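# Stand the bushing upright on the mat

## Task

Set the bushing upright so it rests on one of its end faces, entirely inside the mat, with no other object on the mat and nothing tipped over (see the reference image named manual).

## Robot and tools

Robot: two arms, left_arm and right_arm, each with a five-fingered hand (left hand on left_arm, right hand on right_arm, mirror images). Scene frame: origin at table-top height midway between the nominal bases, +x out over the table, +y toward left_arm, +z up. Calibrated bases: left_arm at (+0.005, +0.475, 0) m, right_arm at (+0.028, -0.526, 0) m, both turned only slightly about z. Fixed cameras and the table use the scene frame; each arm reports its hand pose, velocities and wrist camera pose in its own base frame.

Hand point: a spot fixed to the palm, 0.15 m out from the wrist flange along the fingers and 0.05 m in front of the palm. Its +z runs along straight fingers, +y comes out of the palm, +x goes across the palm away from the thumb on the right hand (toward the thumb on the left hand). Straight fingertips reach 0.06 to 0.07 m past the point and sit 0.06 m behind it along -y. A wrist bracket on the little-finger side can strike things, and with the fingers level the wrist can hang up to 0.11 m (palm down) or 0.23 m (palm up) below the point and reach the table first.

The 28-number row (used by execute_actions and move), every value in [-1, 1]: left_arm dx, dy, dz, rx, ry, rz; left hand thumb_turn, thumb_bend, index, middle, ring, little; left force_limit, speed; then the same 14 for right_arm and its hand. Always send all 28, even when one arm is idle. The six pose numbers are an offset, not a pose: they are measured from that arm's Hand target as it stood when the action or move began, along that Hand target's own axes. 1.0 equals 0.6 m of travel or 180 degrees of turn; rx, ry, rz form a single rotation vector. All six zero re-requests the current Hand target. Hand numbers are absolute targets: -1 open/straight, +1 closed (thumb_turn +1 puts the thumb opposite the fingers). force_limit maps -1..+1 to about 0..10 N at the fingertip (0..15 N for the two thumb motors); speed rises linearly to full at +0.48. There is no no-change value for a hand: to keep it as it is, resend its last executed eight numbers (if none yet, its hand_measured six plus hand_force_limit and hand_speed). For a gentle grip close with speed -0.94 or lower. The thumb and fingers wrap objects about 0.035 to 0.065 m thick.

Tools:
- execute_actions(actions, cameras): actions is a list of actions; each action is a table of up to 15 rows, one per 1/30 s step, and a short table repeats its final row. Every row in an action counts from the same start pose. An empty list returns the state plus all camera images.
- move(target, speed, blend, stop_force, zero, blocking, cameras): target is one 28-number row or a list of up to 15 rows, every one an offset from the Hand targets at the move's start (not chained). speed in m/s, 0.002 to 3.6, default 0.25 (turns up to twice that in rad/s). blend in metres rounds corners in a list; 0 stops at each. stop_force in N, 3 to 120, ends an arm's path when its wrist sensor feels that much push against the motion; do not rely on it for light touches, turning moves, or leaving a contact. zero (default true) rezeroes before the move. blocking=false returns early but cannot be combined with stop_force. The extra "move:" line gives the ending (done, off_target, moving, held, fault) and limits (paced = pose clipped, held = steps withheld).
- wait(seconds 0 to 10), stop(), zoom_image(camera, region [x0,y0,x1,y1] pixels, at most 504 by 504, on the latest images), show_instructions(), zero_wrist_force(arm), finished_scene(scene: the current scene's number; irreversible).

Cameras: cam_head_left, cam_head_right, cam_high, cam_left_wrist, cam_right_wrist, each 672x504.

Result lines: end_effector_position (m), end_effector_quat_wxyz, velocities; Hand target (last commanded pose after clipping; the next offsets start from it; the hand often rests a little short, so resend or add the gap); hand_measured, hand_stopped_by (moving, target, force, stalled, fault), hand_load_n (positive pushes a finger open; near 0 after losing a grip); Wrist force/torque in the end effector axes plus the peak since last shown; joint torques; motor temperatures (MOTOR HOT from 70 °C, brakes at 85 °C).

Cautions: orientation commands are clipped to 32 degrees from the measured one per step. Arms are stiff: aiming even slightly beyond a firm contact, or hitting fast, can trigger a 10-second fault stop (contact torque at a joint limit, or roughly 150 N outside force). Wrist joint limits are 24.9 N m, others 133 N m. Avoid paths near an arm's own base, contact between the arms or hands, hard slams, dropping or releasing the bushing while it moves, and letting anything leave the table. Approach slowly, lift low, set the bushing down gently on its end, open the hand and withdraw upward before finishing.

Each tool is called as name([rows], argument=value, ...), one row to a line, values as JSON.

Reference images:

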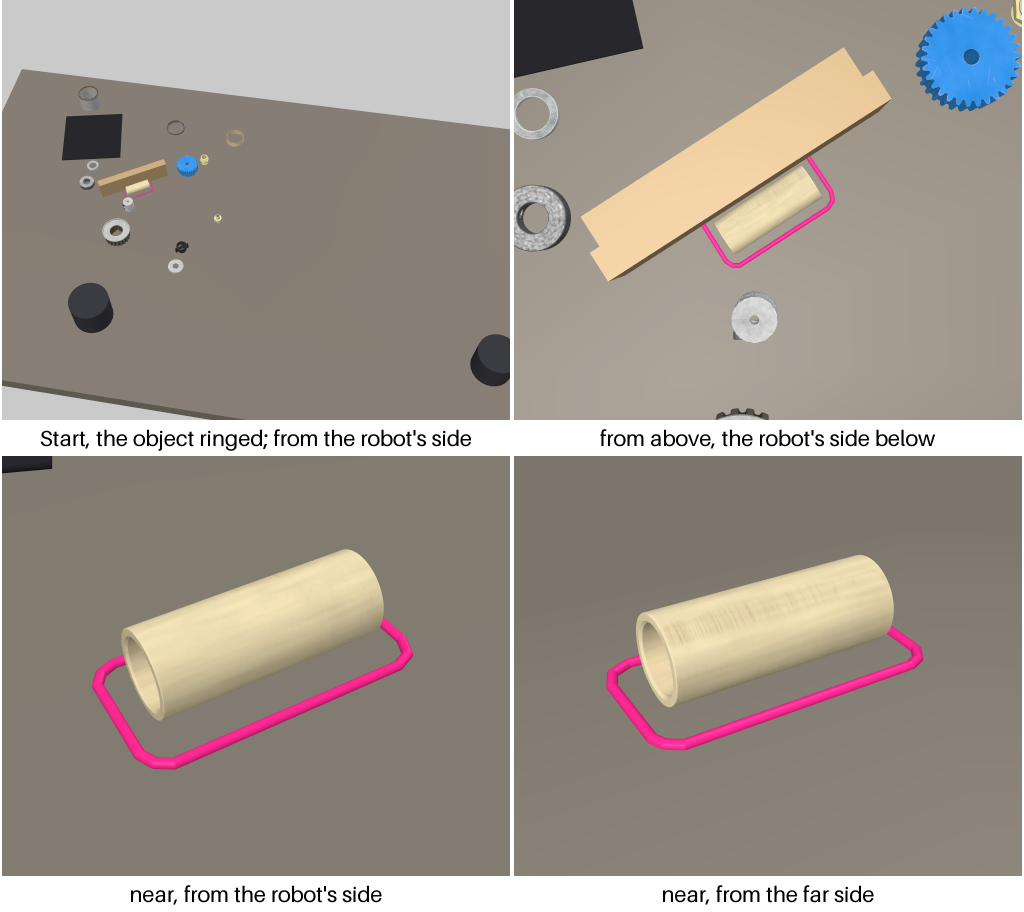

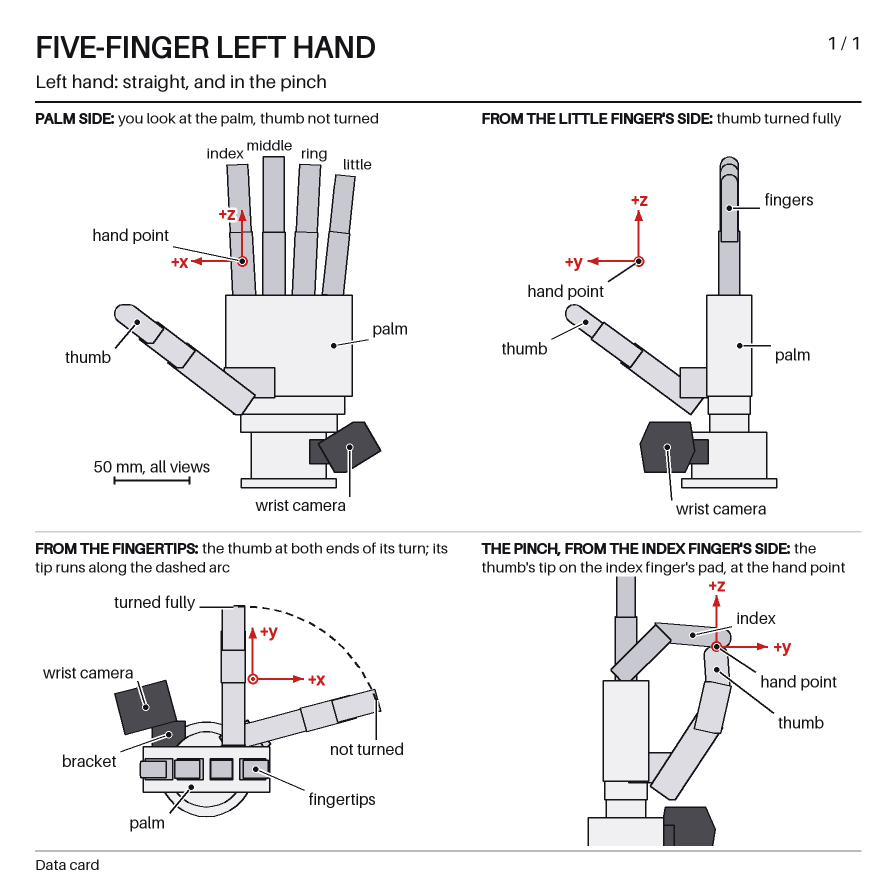

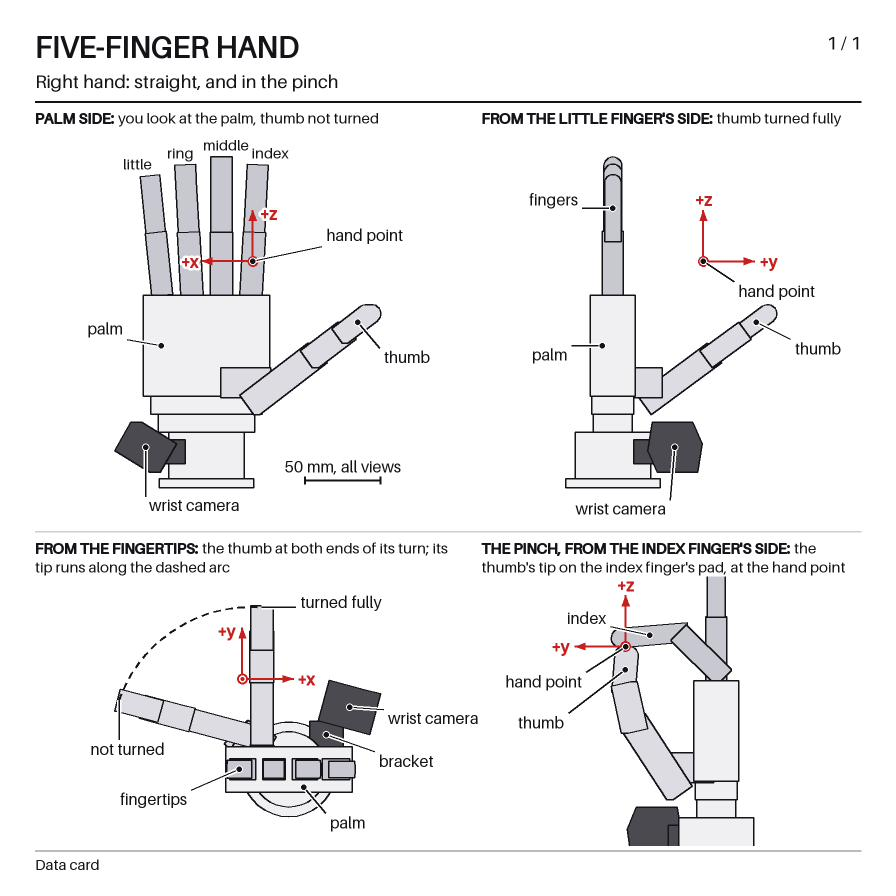

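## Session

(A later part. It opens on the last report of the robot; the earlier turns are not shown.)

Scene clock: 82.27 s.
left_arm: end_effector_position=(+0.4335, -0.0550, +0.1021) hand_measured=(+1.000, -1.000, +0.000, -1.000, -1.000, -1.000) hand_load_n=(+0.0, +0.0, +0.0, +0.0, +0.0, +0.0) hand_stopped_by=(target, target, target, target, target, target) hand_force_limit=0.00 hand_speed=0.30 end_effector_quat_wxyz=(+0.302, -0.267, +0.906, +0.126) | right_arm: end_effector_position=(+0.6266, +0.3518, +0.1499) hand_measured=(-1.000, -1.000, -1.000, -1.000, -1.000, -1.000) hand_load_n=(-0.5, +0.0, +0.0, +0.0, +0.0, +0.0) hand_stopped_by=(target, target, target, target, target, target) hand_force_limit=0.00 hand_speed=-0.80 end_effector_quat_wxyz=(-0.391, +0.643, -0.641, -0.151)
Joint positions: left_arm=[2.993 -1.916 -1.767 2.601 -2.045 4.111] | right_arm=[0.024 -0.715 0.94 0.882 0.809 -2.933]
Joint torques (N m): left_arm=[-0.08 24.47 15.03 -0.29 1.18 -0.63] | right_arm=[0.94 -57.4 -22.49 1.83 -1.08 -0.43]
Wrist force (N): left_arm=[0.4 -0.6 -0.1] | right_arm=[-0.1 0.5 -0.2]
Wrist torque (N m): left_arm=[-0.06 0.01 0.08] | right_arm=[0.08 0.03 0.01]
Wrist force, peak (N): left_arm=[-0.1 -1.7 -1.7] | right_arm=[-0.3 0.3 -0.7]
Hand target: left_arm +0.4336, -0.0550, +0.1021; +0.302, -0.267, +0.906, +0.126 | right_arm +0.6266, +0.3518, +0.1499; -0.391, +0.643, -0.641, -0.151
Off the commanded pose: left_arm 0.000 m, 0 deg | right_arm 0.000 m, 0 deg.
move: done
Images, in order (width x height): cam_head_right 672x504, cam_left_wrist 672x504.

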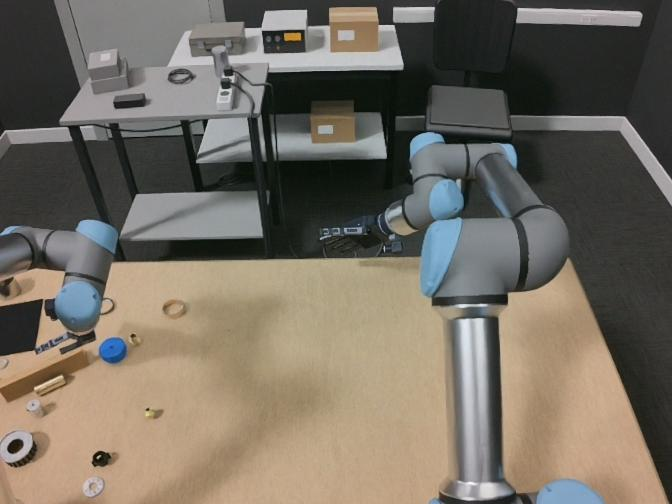

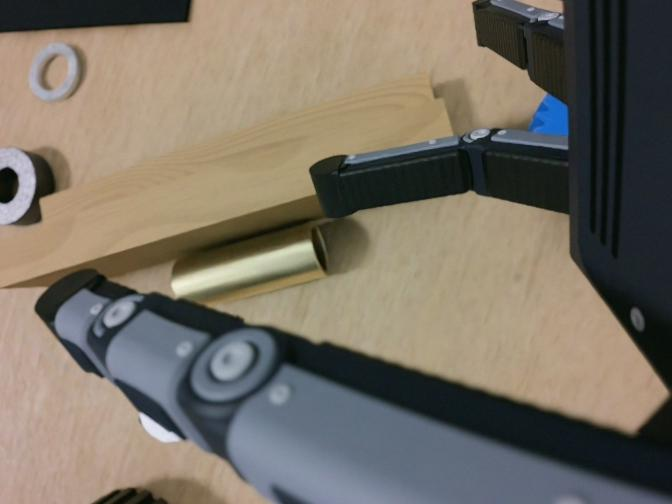

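move(target=[0.059,-0.05,0.059,0,0,0,1,-1,0,1,1,1,0,0.3,0,0,0,0,0,0,-1,-1,-1,-1,-1,-1,0,-0.8], speed=0.2, cameras=["cam_left_wrist","cam_head_right","cam_head_left","cam_high"])

zoom_image(camera="cam_head_right", region=[0, 310, 140, 415])

zoom_image(camera="cam_high", region=[370, 120, 490, 210])

zoom_image(camera="cam_head_left", region=[0, 330, 140, 435])

Scene clock: 88.10 s.
left_arm: end_effector_position=(+0.4414, -0.0610, +0.0733) hand_measured=(+1.000, -1.000, +0.024, -0.250, +1.000, +1.000) hand_load_n=(+0.0, -0.5, -3.0, +2.0, +0.0, +0.0) hand_stopped_by=(target, target, target, force, target, target) hand_force_limit=0.00 hand_speed=0.30 end_effector_quat_wxyz=(+0.316, -0.272, +0.896, +0.152) | right_arm: end_effector_position=(+0.6266, +0.3518, +0.1499) hand_measured=(-1.000, -1.000, -1.000, -1.000, -1.000, -1.000) hand_load_n=(+0.0, +0.0, +0.0, +0.0, +0.0, +0.0) hand_stopped_by=(target, target, target, target, target, target) hand_force_limit=0.00 hand_speed=-0.80 end_effector_quat_wxyz=(-0.391, +0.643, -0.641, -0.151)
Joint positions: left_arm=[2.95 -2.001 -1.758 2.666 -2.128 4.07] | right_arm=[0.024 -0.715 0.94 0.882 0.809 -2.933]
Joint torques (N m): left_arm=[-1.3 29.61 14.01 -2.41 -0.65 -0.38] | right_arm=[-0.26 -58.07 -22.49 1.82 -1.14 -0.45]
Wrist force (N): left_arm=[-12.1 -1.5 -2.1] | right_arm=[0.0 0.3 -0.2]
Wrist torque (N m): left_arm=[0.07 -0.38 -0.20] | right_arm=[0.06 -0.01 0.01]
Wrist force, peak (N): left_arm=[-109.7 -37.2 -72.4] | right_arm=[0.2 0.5 -0.7]
Hand target: left_arm +0.4414, -0.0610, +0.0733; +0.316, -0.272, +0.896, +0.152 (not the last commanded pose) | right_arm +0.6266, +0.3518, +0.1499; -0.391, +0.643, -0.641, -0.151
Off the commanded pose: left_arm 0.030 m, 4 deg | right_arm 0.000 m, 0 deg.
FORCE FAULT: contact force on the left arm reached its limit, and that arm stopped. The contact can be on any part of that arm, not only on its tool. That arm's remaining commands of this call were not run. That arm is still stopped at the end of this call. That arm stays stopped for about 10 more seconds. Until then a move that you send moves the other arm only, and its call returns only when the move has ended. Once the stop has ended, the next robot result says so. If the stop ends while you think or write, that arm runs what you send next, counted from a new Hand target: where the arm stands when the stop ends. While its stop runs, that arm, its gripper or tool too, takes no new command. Until it ends, the stop uses up actions while you think or wait. An arm that is not stopped still takes commands.
move: fault (left_arm)
Images, in order (width x height): cam_head_left 672x504, cam_head_right 672x504, cam_high 672x504, cam_left_wrist 672x504.

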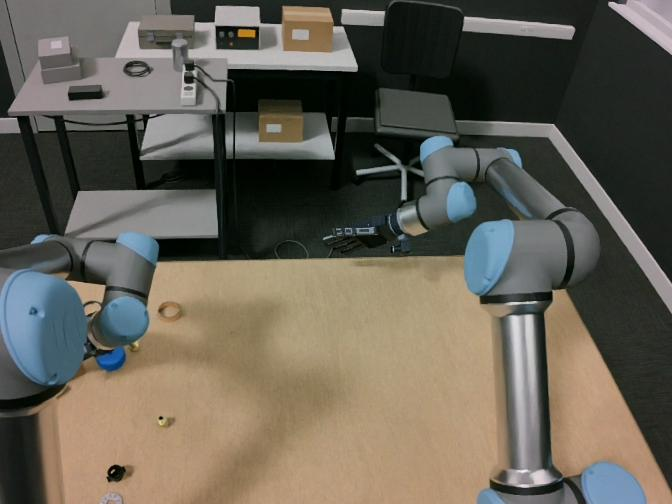

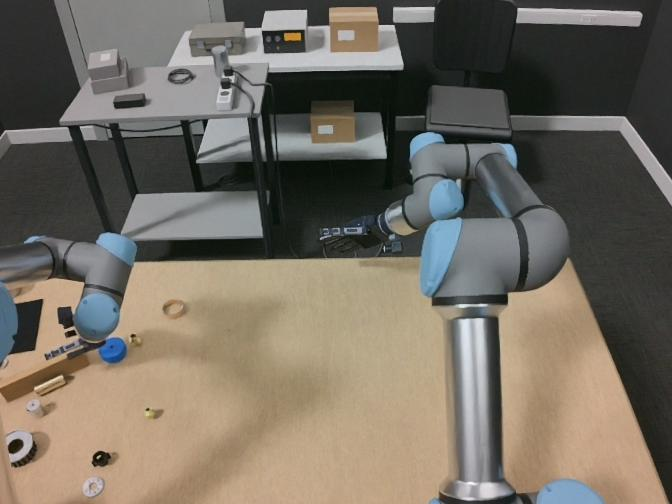

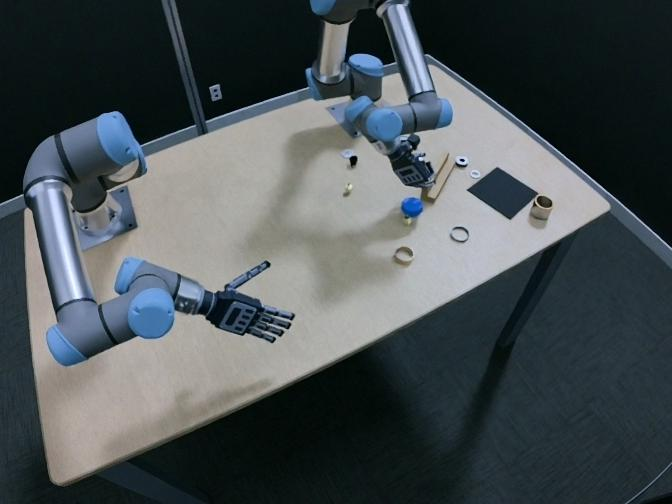

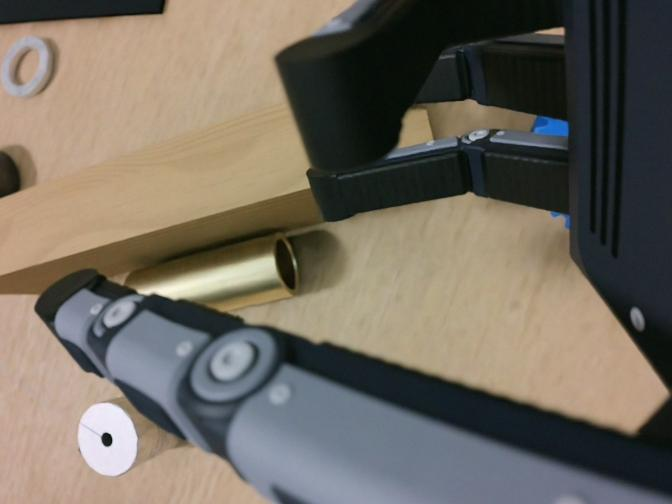

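Scaled by 3.600 from the camera's 672x504 image, which has a finer 960x720 frame.

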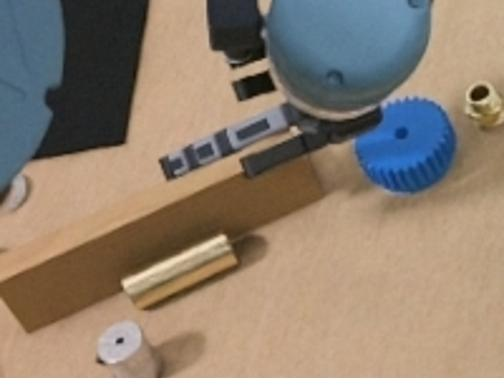

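Scaled by 4.200 from the camera's 672x504 image, which has a finer 960x720 frame.

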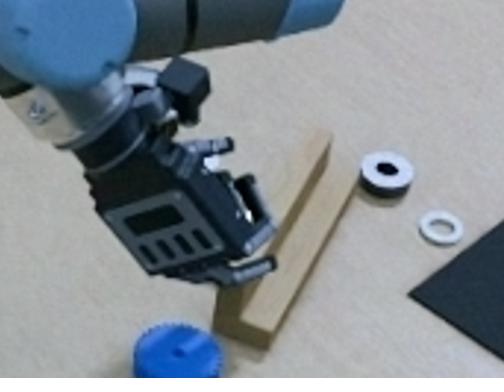

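Scaled by 3.600 from the camera's 672x504 image, which has a finer 960x720 frame.

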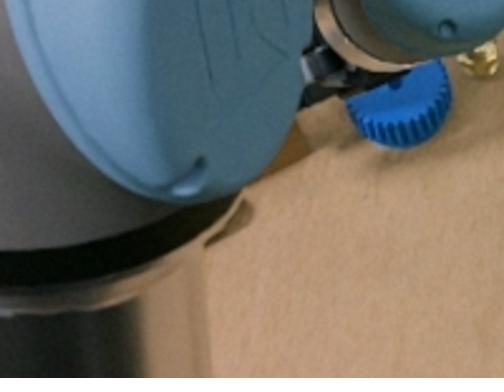

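move(target=[-0.11,-0.03,-0.14,0,0,0,1,-1,0,-1,1,1,0,0.3,0,0,0,0,0,0,-1,-1,-1,-1,-1,-1,0,-0.8], speed=0.15)

move(target=[0,0,0,0,0.222,0,1,-1,1,1,1,0,0,0.3,0,0,0,0,0,0,-1,-1,-1,-1,-1,-1,0,-0.8], speed=0.4, cameras=["cam_left_wrist","cam_head_right"])

Scene clock: 92.80 s.
left_arm: end_effector_position=(+0.4414, -0.0610, +0.0733) hand_measured=(+1.000, -1.000, +0.024, -0.250, +1.000, +1.000) hand_load_n=(+0.0, +0.0, -3.0, +2.0, +0.0, +0.0) hand_stopped_by=(target, target, target, force, target, target) hand_force_limit=0.00 hand_speed=0.30 end_effector_quat_wxyz=(+0.316, -0.272, +0.896, +0.152) | right_arm: end_effector_position=(+0.6266, +0.3518, +0.1499) hand_measured=(-1.000, -1.000, -1.000, -1.000, -1.000, -1.000) hand_load_n=(-0.5, +0.0, +0.0, +0.0, +0.0, +0.0) hand_stopped_by=(target, target, target, target, target, target) hand_force_limit=0.00 hand_speed=-0.80 end_effector_quat_wxyz=(-0.391, +0.643, -0.641, -0.151)
Joint positions: left_arm=[2.95 -2.001 -1.758 2.666 -2.128 4.07] | right_arm=[0.024 -0.715 0.94 0.882 0.809 -2.933]
Joint torques (N m): left_arm=[0.01 30.19 13.73 -2.34 -0.62 -0.31] | right_arm=[0.51 -58 -23.59 1.62 -0.99 -0.53]
Wrist force (N): left_arm=[-12.0 -1.8 -2.3] | right_arm=[-0.2 0.1 -0.1]
Wrist torque (N m): left_arm=[0.02 -0.41 -0.17] | right_arm=[0.02 0.01 0.00]
Wrist force, peak (N): left_arm=[-12.5 -1.5 -2.4] | right_arm=[0.0 0.5 -0.6]
Hand target: left_arm +0.4414, -0.0610, +0.0733; +0.316, -0.272, +0.896, +0.152 (not the last commanded pose) | right_arm +0.6266, +0.3518, +0.1499; -0.391, +0.643, -0.641, -0.151
Off the commanded pose: right_arm 0.000 m, 0 deg.
FORCE FAULT, CONTINUED: the left arm was still stopped when this call began, by the force fault that an earlier result reported. Since the last result the stop counts as 8 of the actions that you can send in this scene. That arm ran no command of this call. That arm is still stopped at the end of this call. That arm stays stopped for about 5 more seconds. If the stop ends while you think or write, that arm runs what you send next, counted from a new Hand target: where the arm stands when the stop ends. While its stop runs, that arm, its gripper or tool too, takes no new command.
move: done (right_arm), not run (left_arm; its earlier fault stop)

Scene clock: 93.30 s.
left_arm: end_effector_position=(+0.4414, -0.0610, +0.0733) hand_measured=(+1.000, -1.000, +0.024, -0.250, +1.000, +1.000) hand_load_n=(+0.0, +0.0, -3.0, +1.5, +0.0, +0.0) hand_stopped_by=(target, target, target, force, target, target) hand_force_limit=0.00 hand_speed=0.30 end_effector_quat_wxyz=(+0.316, -0.272, +0.896, +0.152) | right_arm: end_effector_position=(+0.6266, +0.3518, +0.1499) hand_measured=(-1.000, -1.000, -1.000, -1.000, -1.000, -1.000) hand_load_n=(+0.0, +0.0, +0.0, +0.0, +0.0, +0.0) hand_stopped_by=(target, target, target, target, target, target) hand_force_limit=0.00 hand_speed=-0.80 end_effector_quat_wxyz=(-0.391, +0.643, -0.641, -0.151)
Joint positions: left_arm=[2.95 -2.001 -1.758 2.666 -2.128 4.07] | right_arm=[0.024 -0.715 0.94 0.882 0.809 -2.933]
Joint torques (N m): left_arm=[-0.88 28.96 14.31 -2.25 -0.51 -0.22] | right_arm=[0.85 -57.96 -23.74 1.72 -1.05 -0.38]
Wrist force (N): left_arm=[-11.8 -1.4 -2.1] | right_arm=[0.0 0.1 -0.3]
Wrist torque (N m): left_arm=[0.11 -0.41 -0.19] | right_arm=[0.02 0.01 0.01]
Wrist force, peak (N): left_arm=[-12.5 -2.0 -2.6] | right_arm=[-0.2 0.4 -0.5]
Hand target: left_arm +0.4414, -0.0610, +0.0733; +0.316, -0.272, +0.896, +0.152 (not the last commanded pose) | right_arm +0.6266, +0.3518, +0.1499; -0.391, +0.643, -0.641, -0.151
Off the commanded pose: right_arm 0.000 m, 0 deg.
FORCE FAULT, CONTINUED: the left arm was still stopped when this call began, by the force fault that an earlier result reported. That arm ran no command of this call. That arm is still stopped at the end of this call. That arm stays stopped for about 4 more seconds. If the stop ends while you think or write, that arm runs what you send next, counted from a new Hand target: where the arm stands when the stop ends. While its stop runs, that arm, its gripper or tool too, takes no new command.
move: done (right_arm), not run (left_arm; its earlier fault stop)
Images, in order (width x height): cam_head_right 672x504, cam_left_wrist 672x504.

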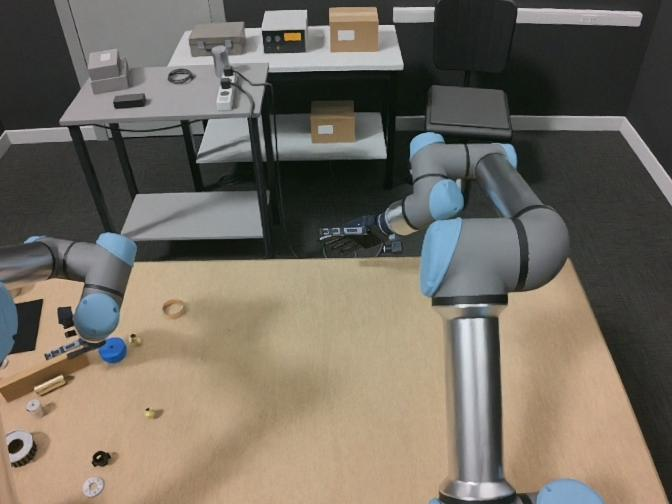

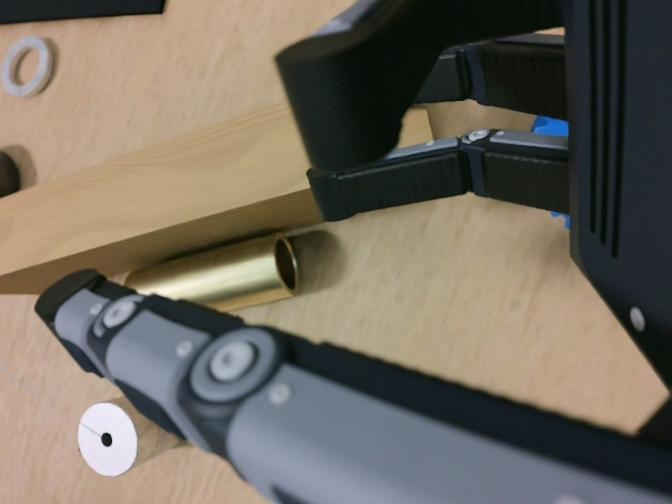

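wait(seconds=3.5)

move(target=[-0.11,-0.03,-0.14,0,0,0,1,-1,0.02,-1,1,1,0,0.3,0,0,0,0,0,0,-1,-1,-1,-1,-1,-1,0,-0.8], speed=0.15)

move(target=[0,0,0,0,0.222,0,1,-1,1,1,1,0,0,0.3,0,0,0,0,0,0,-1,-1,-1,-1,-1,-1,0,-0.8], speed=0.4, cameras=["cam_left_wrist","cam_head_right"])

Scene clock: 98.53 s.
left_arm: end_effector_position=(+0.4414, -0.0610, +0.0733) hand_measured=(+1.000, -1.000, +0.024, -0.250, +1.000, +1.000) hand_load_n=(+0.0, +0.0, -3.0, +1.5, +0.0, +0.0) hand_stopped_by=(target, target, target, force, target, target) hand_force_limit=0.00 hand_speed=0.30 end_effector_quat_wxyz=(+0.316, -0.272, +0.896, +0.152) | right_arm: end_effector_position=(+0.6266, +0.3518, +0.1499) hand_measured=(-1.000, -1.000, -1.000, -1.000, -1.000, -1.000) hand_load_n=(+0.0, +0.0, +0.0, +0.0, +0.0, +0.0) hand_stopped_by=(target, target, target, target, target, target) hand_force_limit=0.00 hand_speed=-0.80 end_effector_quat_wxyz=(-0.391, +0.643, -0.641, -0.151)
Joint positions: left_arm=[2.95 -2.001 -1.758 2.666 -2.128 4.07] | right_arm=[0.024 -0.715 0.94 0.882 0.809 -2.933]
Joint torques (N m): left_arm=[0.42 29.53 13.71 -2.5 -0.56 -0.26] | right_arm=[-0.02 -59.12 -23.63 1.88 -1.09 -0.49]
Wrist force (N): left_arm=[-11.7 -1.8 -1.8] | right_arm=[0.1 0.1 -0.1]
Wrist torque (N m): left_arm=[0.01 -0.41 -0.16] | right_arm=[0.01 -0.02 0.01]
Wrist force, peak (N): left_arm=[-12.5 -1.9 -2.6] | right_arm=[-0.4 0.8 -0.6]
Hand target: left_arm +0.4414, -0.0610, +0.0733; +0.316, -0.272, +0.896, +0.152 (not the last commanded pose) | right_arm +0.6266, +0.3518, +0.1499; -0.391, +0.643, -0.641, -0.151
Off the commanded pose: right_arm 0.000 m, 0 deg.
FORCE FAULT, CONTINUED: the left arm's stop, for the force fault that an earlier result reported, is over. The rest of the stop counts as 9 of the actions that you can send in this scene. During its stop the left arm's controller moved it back a little. That arm's target is now where it stood when the stop ended, not its last command. That arm accepts commands again.
wait: 3.50 s; at rest from the start

Scene clock: 99.73 s.
left_arm: end_effector_position=(+0.4542, -0.0871, +0.1777) hand_measured=(+1.000, -1.000, +0.020, -1.000, +1.000, +1.000) hand_load_n=(+0.0, +0.0, +0.0, +0.0, +0.5, +0.0) hand_stopped_by=(target, target, target, target, target, target) hand_force_limit=0.00 hand_speed=0.30 end_effector_quat_wxyz=(+0.316, -0.272, +0.896, +0.152) | right_arm: end_effector_position=(+0.6266, +0.3518, +0.1499) hand_measured=(-1.000, -1.000, -1.000, -1.000, -1.000, -1.000) hand_load_n=(+0.0, +0.0, -0.5, +0.0, +0.0, +0.0) hand_stopped_by=(target, target, target, target, target, target) hand_force_limit=0.00 hand_speed=-0.80 end_effector_quat_wxyz=(-0.391, +0.643, -0.641, -0.151)
Joint positions: left_arm=[2.896 -1.945 -1.547 2.369 -2.152 4.013] | right_arm=[0.024 -0.715 0.94 0.882 0.809 -2.933]
Joint torques (N m): left_arm=[10.8 25.93 17.61 -2.74 1.18 1.54] | right_arm=[0.12 -58.81 -24.1 1.87 -1.24 -0.62]
Wrist force (N): left_arm=[0.4 -0.5 -0.2] | right_arm=[0.2 0.5 -0.3]
Wrist torque (N m): left_arm=[-0.07 0.00 0.10] | right_arm=[0.09 -0.03 0.03]
Wrist force, peak (N): left_arm=[-11.7 -1.8 -2.2] | right_arm=[-0.4 0.5 -0.4]
Hand target: left_arm +0.4542, -0.0870, +0.1777; +0.316, -0.272, +0.896, +0.152 | right_arm +0.6266, +0.3518, +0.1499; -0.391, +0.643, -0.641, -0.151
Off the commanded pose: left_arm 0.000 m, 0 deg | right_arm 0.000 m, 0 deg.
move: done

Scene clock: 101.13 s.
left_arm: end_effector_position=(+0.4543, -0.0870, +0.1777) hand_measured=(+1.000, -1.000, +1.000, +1.000, +1.000, +0.000) hand_load_n=(+0.0, +0.0, +0.0, +0.0, +0.0, +0.0) hand_stopped_by=(target, target, target, target, target, target) hand_force_limit=0.00 hand_speed=0.30 end_effector_quat_wxyz=(-0.009, -0.308, +0.950, +0.050) | right_arm: end_effector_position=(+0.6266, +0.3518, +0.1499) hand_measured=(-1.000, -1.000, -1.000, -1.000, -1.000, -1.000) hand_load_n=(-0.5, +0.0, +0.0, +0.0, +0.0, +0.0) hand_stopped_by=(target, target, target, target, target, target) hand_force_limit=0.00 hand_speed=-0.80 end_effector_quat_wxyz=(-0.391, +0.643, -0.641, -0.151)
Joint positions: left_arm=[3.129 -2.189 -1.191 1.76 -1.66 4.071] | right_arm=[0.024 -0.715 0.94 0.882 0.809 -2.933]
Joint torques (N m): left_arm=[-5.74 33.09 12.08 -4.06 1.34 -1.11] | right_arm=[1.17 -59.79 -24.2 2.07 -0.93 -0.52]
Wrist force (N): left_arm=[-0.6 -0.5 0.0] | right_arm=[0.0 0.3 -0.5]
Wrist torque (N m): left_arm=[-0.09 0.04 -0.07] | right_arm=[0.06 0.00 0.01]
Wrist force, peak (N): left_arm=[-1.2 -0.4 -0.3] | right_arm=[-0.2 0.3 -0.8]
Hand target: left_arm +0.4542, -0.0870, +0.1777; -0.009, -0.308, +0.950, +0.050 | right_arm +0.6266, +0.3518, +0.1499; -0.391, +0.643, -0.641, -0.151
Off the commanded pose: left_arm 0.000 m, 0 deg | right_arm 0.000 m, 0 deg.
move: done
Images, in order (width x height): cam_head_right 672x504, cam_left_wrist 672x504.

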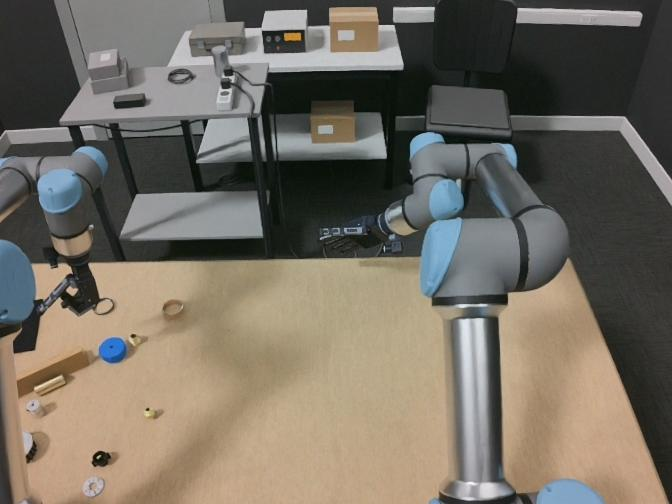

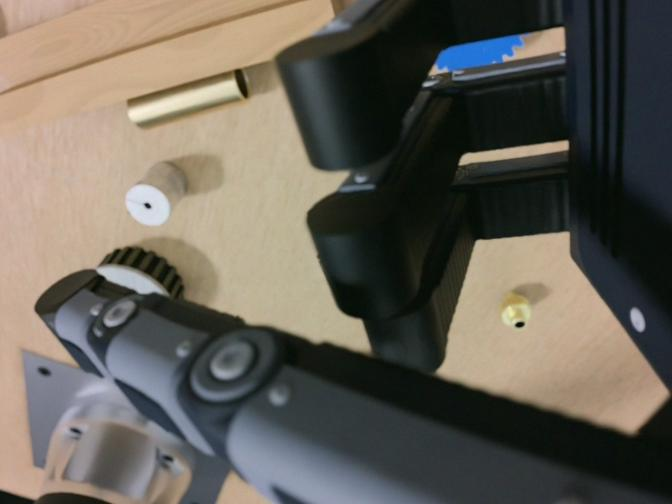

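move(target=[-0.037,0.265,0.05,0,0,-0.974,1,-1,0,-1,-1,-1,0,0.3,0,0,0,0,0,0,-1,-1,-1,-1,-1,-1,0,-0.8], speed=0.5)

move(target=[0,0,0,-0.055,-0.071,0,1,-1,0,-1,-1,-1,0,0.3,0,0,0,0,0,0,-1,-1,-1,-1,-1,-1,0,-0.8], speed=0.4, cameras=["cam_left_wrist"])

Scene clock: 118.70 s.
left_arm: end_effector_position=(+0.3779, +0.0568, +0.1642) hand_measured=(+1.000, -1.000, +0.000, -1.000, -1.000, -1.000) hand_load_n=(+0.0, -0.5, +0.0, +0.0, +0.0, +0.0) hand_stopped_by=(target, target, target, target, target, target) hand_force_limit=0.00 hand_speed=0.30 end_effector_quat_wxyz=(-0.050, +0.962, +0.269, -0.011) | right_arm: end_effector_position=(+0.6266, +0.3518, +0.1499) hand_measured=(-1.000, -1.000, -1.000, -1.000, -1.000, -1.000) hand_load_n=(+0.0, +0.0, +0.0, +0.0, +0.0, +0.0) hand_stopped_by=(target, target, target, target, target, target) hand_force_limit=0.00 hand_speed=-0.80 end_effector_quat_wxyz=(-0.391, +0.643, -0.641, -0.151)
Joint positions: left_arm=[3.751 -1.702 -1.87 2.013 -1.672 1.636] | right_arm=[0.024 -0.715 0.94 0.882 0.809 -2.933]
Joint torques (N m): left_arm=[-10.58 12.73 24.47 -3.81 -0.83 -1.39] | right_arm=[0.93 -60.19 -24.55 2 -1.25 -0.64]
Wrist force (N): left_arm=[-0.6 0.2 0.2] | right_arm=[0.0 0.2 -0.3]
Wrist torque (N m): left_arm=[0.08 0.10 -0.11] | right_arm=[0.05 0.01 0.01]
Wrist force, peak (N): left_arm=[-0.2 -1.6 -0.5] | right_arm=[-0.2 0.0 -0.9]
Hand target: left_arm +0.3780, +0.0567, +0.1642; -0.050, +0.962, +0.269, -0.011 | right_arm +0.6266, +0.3518, +0.1499; -0.391, +0.643, -0.641, -0.151
Off the commanded pose: left_arm 0.000 m, 0 deg | right_arm 0.000 m, 0 deg.
move: done

Scene clock: 119.57 s.
left_arm: end_effector_position=(+0.3780, +0.0568, +0.1642) hand_measured=(+1.000, -1.000, +0.000, -1.000, -1.000, -1.000) hand_load_n=(+0.0, +0.0, +0.0, +0.0, +0.0, +0.0) hand_stopped_by=(target, target, target, target, target, target) hand_force_limit=0.00 hand_speed=0.30 end_effector_quat_wxyz=(+0.063, +0.955, +0.273, -0.094) | right_arm: end_effector_position=(+0.6266, +0.3518, +0.1499) hand_measured=(-1.000, -1.000, -1.000, -1.000, -1.000, -1.000) hand_load_n=(+0.0, +0.0, +0.0, +0.0, +0.0, +0.0) hand_stopped_by=(target, target, target, target, target, target) hand_force_limit=0.00 hand_speed=-0.80 end_effector_quat_wxyz=(-0.391, +0.643, -0.641, -0.151)
Joint positions: left_arm=[3.861 -1.83 -1.804 1.837 -1.537 1.738] | right_arm=[0.024 -0.715 0.94 0.882 0.809 -2.933]
Joint torques (N m): left_arm=[-4.63 18 1.6 -3.86 0.06 -0.66] | right_arm=[0.58 -59.61 -24.01 2.11 -1.13 -0.73]
Wrist force (N): left_arm=[0.2 -0.6 0.0] | right_arm=[-0.1 0.1 0.0]
Wrist torque (N m): left_arm=[-0.11 -0.02 0.01] | right_arm=[0.00 0.00 0.00]
Wrist force, peak (N): left_arm=[-0.2 -1.2 -0.3] | right_arm=[-0.1 0.7 -0.4]
Hand target: left_arm +0.3780, +0.0567, +0.1642; +0.063, +0.955, +0.273, -0.095 | right_arm +0.6266, +0.3518, +0.1499; -0.391, +0.643, -0.641, -0.151
Off the commanded pose: left_arm 0.000 m, 0 deg | right_arm 0.000 m, 0 deg.
move: done
Images, in order (width x height): cam_left_wrist 672x504.

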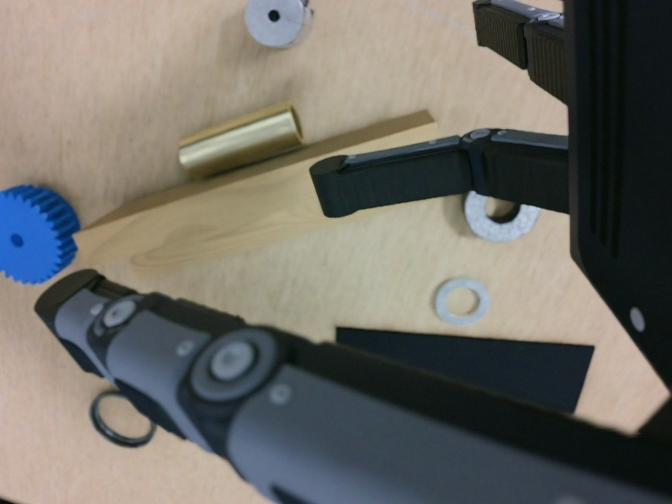

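move(target=[-0.006,-0.007,0.103,0,0,0,1,-1,0,-1,-1,-1,0,0.3,0,0,0,0,0,0,-1,-1,-1,-1,-1,-1,0,-0.8], speed=0.25, cameras=["cam_left_wrist","cam_head_right","cam_high"])

zoom_image(camera="cam_left_wrist", region=[130, 20, 430, 245])

zoom_image(camera="cam_high", region=[380, 120, 500, 210])

Scene clock: 127.00 s.
left_arm: end_effector_position=(+0.3637, +0.0478, +0.1045) hand_measured=(+1.000, -1.000, +0.000, -1.000, -1.000, -1.000) hand_load_n=(+0.0, +0.0, +0.0, +0.0, +0.0, +0.0) hand_stopped_by=(target, target, target, target, target, target) hand_force_limit=0.00 hand_speed=0.30 end_effector_quat_wxyz=(+0.063, +0.955, +0.273, -0.095) | right_arm: end_effector_position=(+0.6266, +0.3518, +0.1499) hand_measured=(-1.000, -1.000, -1.000, -1.000, -1.000, -1.000) hand_load_n=(+0.0, -0.5, +0.0, +0.0, +0.0, +0.0) hand_stopped_by=(target, target, target, target, target, target) hand_force_limit=0.00 hand_speed=-0.80 end_effector_quat_wxyz=(-0.391, +0.643, -0.641, -0.151)
Joint positions: left_arm=[3.868 -1.873 -1.926 2.003 -1.539 1.745] | right_arm=[0.024 -0.715 0.94 0.882 0.809 -2.933]
Joint torques (N m): left_arm=[-5.52 29.2 15.14 -1.59 1.62 -1.02] | right_arm=[0.58 -59.95 -23.48 2.13 -1.17 -0.71]
Wrist force (N): left_arm=[-0.1 -0.4 -0.2] | right_arm=[0.0 0.8 -0.4]
Wrist torque (N m): left_arm=[-0.04 0.03 0.00] | right_arm=[0.14 -0.01 0.04]
Wrist force, peak (N): left_arm=[-0.1 -0.7 1.2] | right_arm=[0.0 0.8 -0.4]
Hand target: left_arm +0.3637, +0.0478, +0.1045; +0.063, +0.955, +0.273, -0.095 | right_arm +0.6266, +0.3518, +0.1499; -0.391, +0.643, -0.641, -0.151
Off the commanded pose: left_arm 0.000 m, 0 deg | right_arm 0.000 m, 0 deg.
move: done
Images, in order (width x height): cam_head_right 672x504, cam_high 672x504, cam_left_wrist 672x504.

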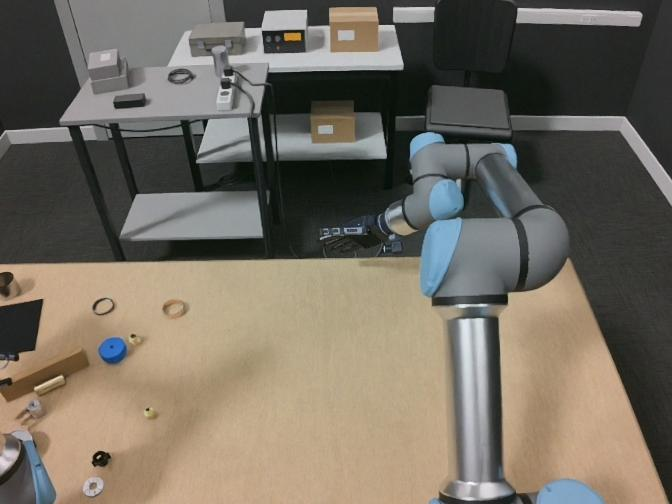

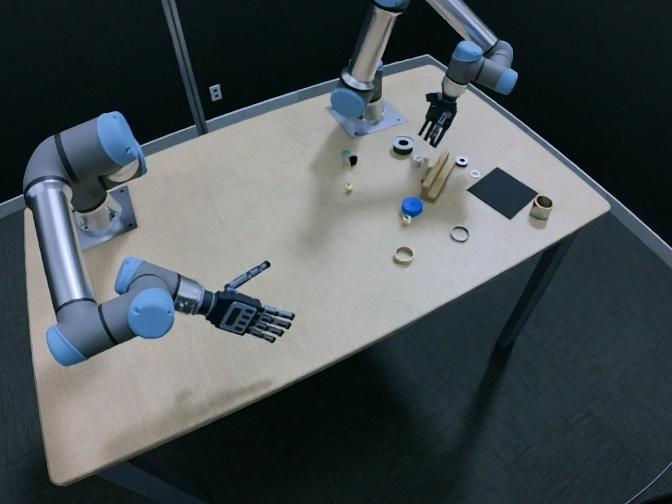

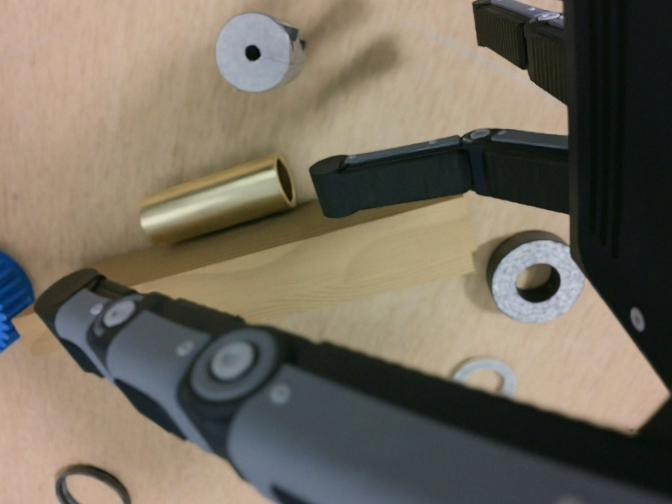

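Scaled by 1.680 from the camera's 672x504 image, which has a finer 960x720 frame.

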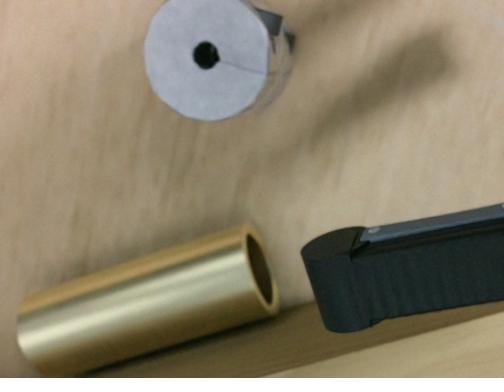

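Scaled by 4.200 from the camera's 672x504 image, which has a finer 960x720 frame.

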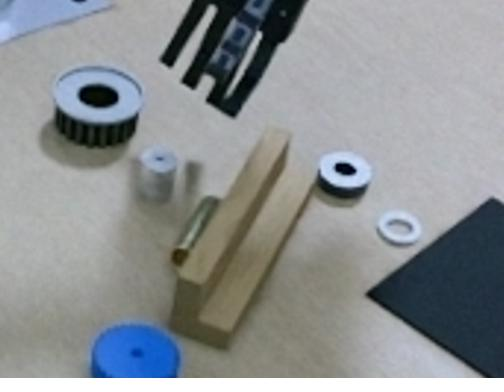

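move(target=[0.026,-0.004,0.0487,0,0,0,1,-1,0,-1,-1,-1,0,0.3,0,0,0,0,0,0,-1,-1,-1,-1,-1,-1,0,-0.8], speed=0.2, cameras=["cam_left_wrist"])

zoom_image(camera="cam_left_wrist", region=[130, 70, 430, 295])

Scene clock: 131.90 s.
left_arm: end_effector_position=(+0.3711, +0.0526, +0.0724) hand_measured=(+1.000, -1.000, +0.000, -1.000, -1.000, -1.000) hand_load_n=(+0.0, +0.0, +0.0, +0.0, +0.0, +0.0) hand_stopped_by=(target, target, target, target, target, target) hand_force_limit=0.00 hand_speed=0.30 end_effector_quat_wxyz=(+0.064, +0.955, +0.273, -0.095) | right_arm: end_effector_position=(+0.6266, +0.3518, +0.1499) hand_measured=(-1.000, -1.000, -1.000, -1.000, -1.000, -1.000) hand_load_n=(-0.5, +0.0, +0.0, +0.0, +0.0, +0.0) hand_stopped_by=(target, target, target, target, target, target) hand_force_limit=0.00 hand_speed=-0.80 end_effector_quat_wxyz=(-0.391, +0.643, -0.641, -0.151)
Joint positions: left_arm=[3.865 -1.943 -1.931 2.077 -1.538 1.742] | right_arm=[0.024 -0.715 0.94 0.882 0.809 -2.933]
Joint torques (N m): left_arm=[-6.37 34.47 18.46 -4.36 1.87 -0.83] | right_arm=[0.07 -59.86 -24.99 2.16 -1.16 -0.85]
Wrist force (N): left_arm=[0.0 -0.3 -0.4] | right_arm=[-0.2 0.5 -0.3]
Wrist torque (N m): left_arm=[-0.02 0.05 0.05] | right_arm=[0.08 0.03 0.01]
Wrist force, peak (N): left_arm=[-0.3 -0.5 -0.7] | right_arm=[0.0 0.8 -0.2]
Hand target: left_arm +0.3711, +0.0527, +0.0725; +0.063, +0.955, +0.273, -0.095 | right_arm +0.6266, +0.3518, +0.1499; -0.391, +0.643, -0.641, -0.151
Off the commanded pose: left_arm 0.000 m, 0 deg | right_arm 0.000 m, 0 deg.
move: done
Images, in order (width x height): cam_left_wrist 672x504.

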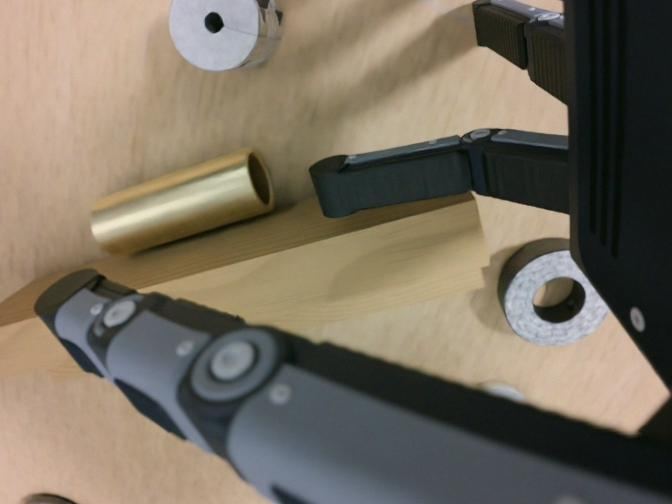

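Scaled by 1.680 from the camera's 672x504 image, which has a finer 960x720 frame.

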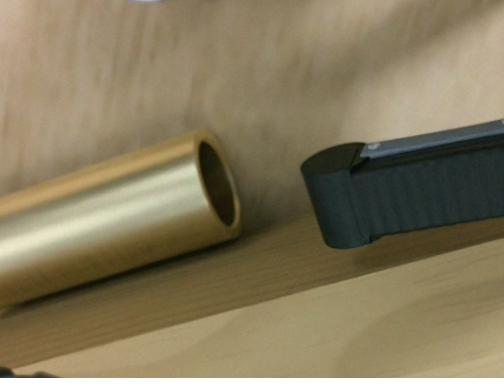

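move(target=[0,0,0,0,0,0,1,-1,0,1,1,1,0,0.3,0,0,0,0,0,0,-1,-1,-1,-1,-1,-1,0,-0.8])

move(target=[0.008,-0.0045,0.068,0,0,0,1,-1,0,1,1,1,0,0.3,0,0,0,0,0,0,-1,-1,-1,-1,-1,-1,0,-0.8], speed=0.04, stop_force=4, cameras=["cam_left_wrist","cam_high","cam_head_right"])

zoom_image(camera="cam_high", region=[390, 120, 470, 180])

zoom_image(camera="cam_head_right", region=[0, 340, 100, 415])

Scene clock: 136.47 s.
left_arm: end_effector_position=(+0.3711, +0.0527, +0.0725) hand_measured=(+1.000, -1.000, +0.000, +1.000, +1.000, +1.000) hand_load_n=(+0.0, +0.0, +0.0, +0.0, +0.0, +0.0) hand_stopped_by=(target, target, target, target, target, target) hand_force_limit=0.00 hand_speed=0.30 end_effector_quat_wxyz=(+0.063, +0.955, +0.273, -0.095) | right_arm: end_effector_position=(+0.6266, +0.3518, +0.1499) hand_measured=(-1.000, -1.000, -1.000, -1.000, -1.000, -1.000) hand_load_n=(+0.0, +0.0, +0.0, +0.0, +0.0, +0.0) hand_stopped_by=(target, target, target, target, target, target) hand_force_limit=0.00 hand_speed=-0.80 end_effector_quat_wxyz=(-0.391, +0.643, -0.641, -0.151)
Joint positions: left_arm=[3.865 -1.943 -1.931 2.077 -1.538 1.742] | right_arm=[0.024 -0.715 0.94 0.882 0.809 -2.933]
Joint torques (N m): left_arm=[8.05 19.8 18.84 -2.13 -1.2 0.64] | right_arm=[1.08 -59.85 -24.14 2.1 -1.24 -0.69]
Wrist force (N): left_arm=[-0.4 -0.6 -0.4] | right_arm=[-0.2 0.4 -0.4]
Wrist torque (N m): left_arm=[-0.03 0.10 0.03] | right_arm=[0.08 0.03 0.00]
Wrist force, peak (N): left_arm=[0.1 -0.6 -0.7] | right_arm=[-0.6 0.3 -0.7]
Hand target: left_arm +0.3711, +0.0527, +0.0725; +0.063, +0.955, +0.273, -0.095 | right_arm +0.6266, +0.3518, +0.1499; -0.391, +0.643, -0.641, -0.151
Off the commanded pose: left_arm 0.000 m, 0 deg | right_arm 0.000 m, 0 deg.
move: done

Scene clock: 138.53 s.
left_arm: end_effector_position=(+0.3677, +0.0504, +0.0315) hand_measured=(+1.000, -1.000, +0.000, +1.000, +1.000, +1.000) hand_load_n=(+0.0, +0.0, +0.0, +0.0, +0.5, +0.0) hand_stopped_by=(target, target, target, target, target, target) hand_force_limit=0.00 hand_speed=0.30 end_effector_quat_wxyz=(+0.063, +0.955, +0.273, -0.095) | right_arm: end_effector_position=(+0.6266, +0.3518, +0.1499) hand_measured=(-1.000, -1.000, -1.000, -1.000, -1.000, -1.000) hand_load_n=(+0.0, +0.0, +0.0, +0.5, +0.0, +0.5) hand_stopped_by=(target, target, target, target, target, target) hand_force_limit=0.00 hand_speed=-0.80 end_effector_quat_wxyz=(-0.391, +0.643, -0.641, -0.151)
Joint positions: left_arm=[3.866 -2.009 -1.973 2.185 -1.538 1.743] | right_arm=[0.024 -0.715 0.94 0.882 0.809 -2.933]
Joint torques (N m): left_arm=[6.53 33.73 20.54 -2.24 -0.47 0.41] | right_arm=[0.47 -60.09 -24.41 2.25 -1.21 -0.81]
Wrist force (N): left_arm=[-0.1 -0.3 -0.3] | right_arm=[-0.2 0.4 -0.4]
Wrist torque (N m): left_arm=[0.03 0.06 -0.04] | right_arm=[0.07 0.02 0.01]
Wrist force, peak (N): left_arm=[-0.1 -0.3 0.8] | right_arm=[-0.5 0.5 -0.5]
Hand target: left_arm +0.3677, +0.0504, +0.0315; +0.063, +0.955, +0.273, -0.095 | right_arm +0.6266, +0.3518, +0.1499; -0.391, +0.643, -0.641, -0.151
Off the commanded pose: left_arm 0.000 m, 0 deg | right_arm 0.000 m, 0 deg.
move: done
Images, in order (width x height): cam_head_right 672x504, cam_high 672x504, cam_left_wrist 672x504.

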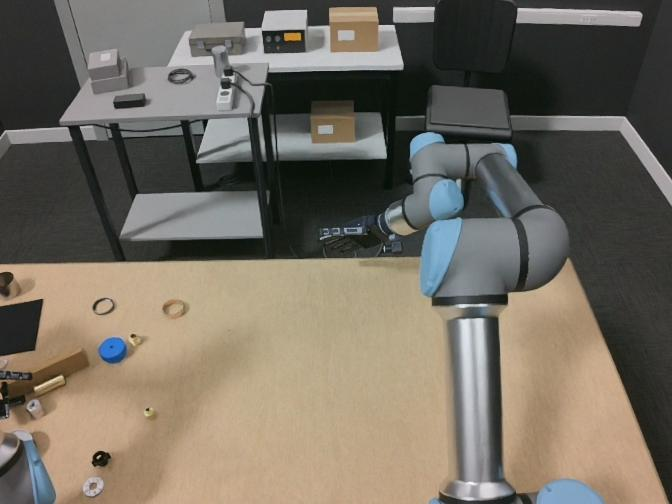

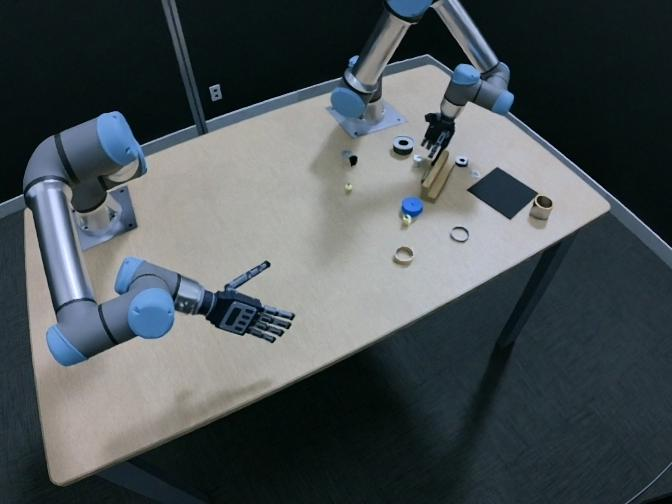

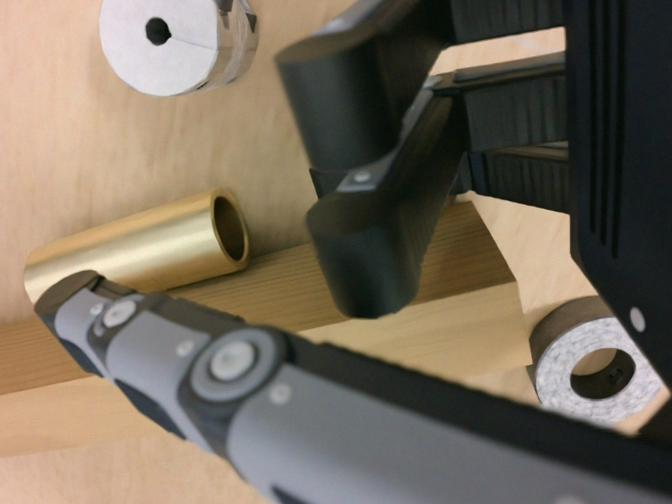

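Scaled by 6.300 from the camera's 672x504 image, which has a finer 960x720 frame.

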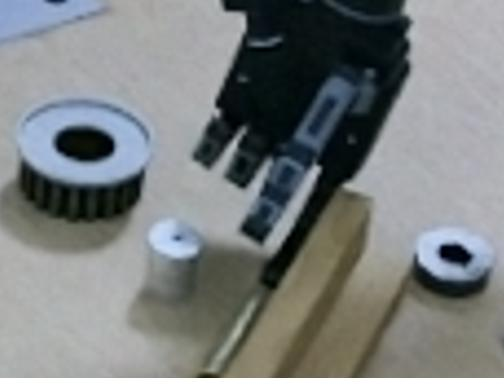

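Scaled by 5.040 from the camera's 672x504 image, which has a finer 960x720 frame.

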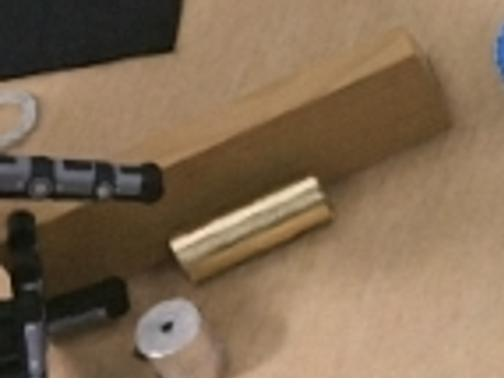

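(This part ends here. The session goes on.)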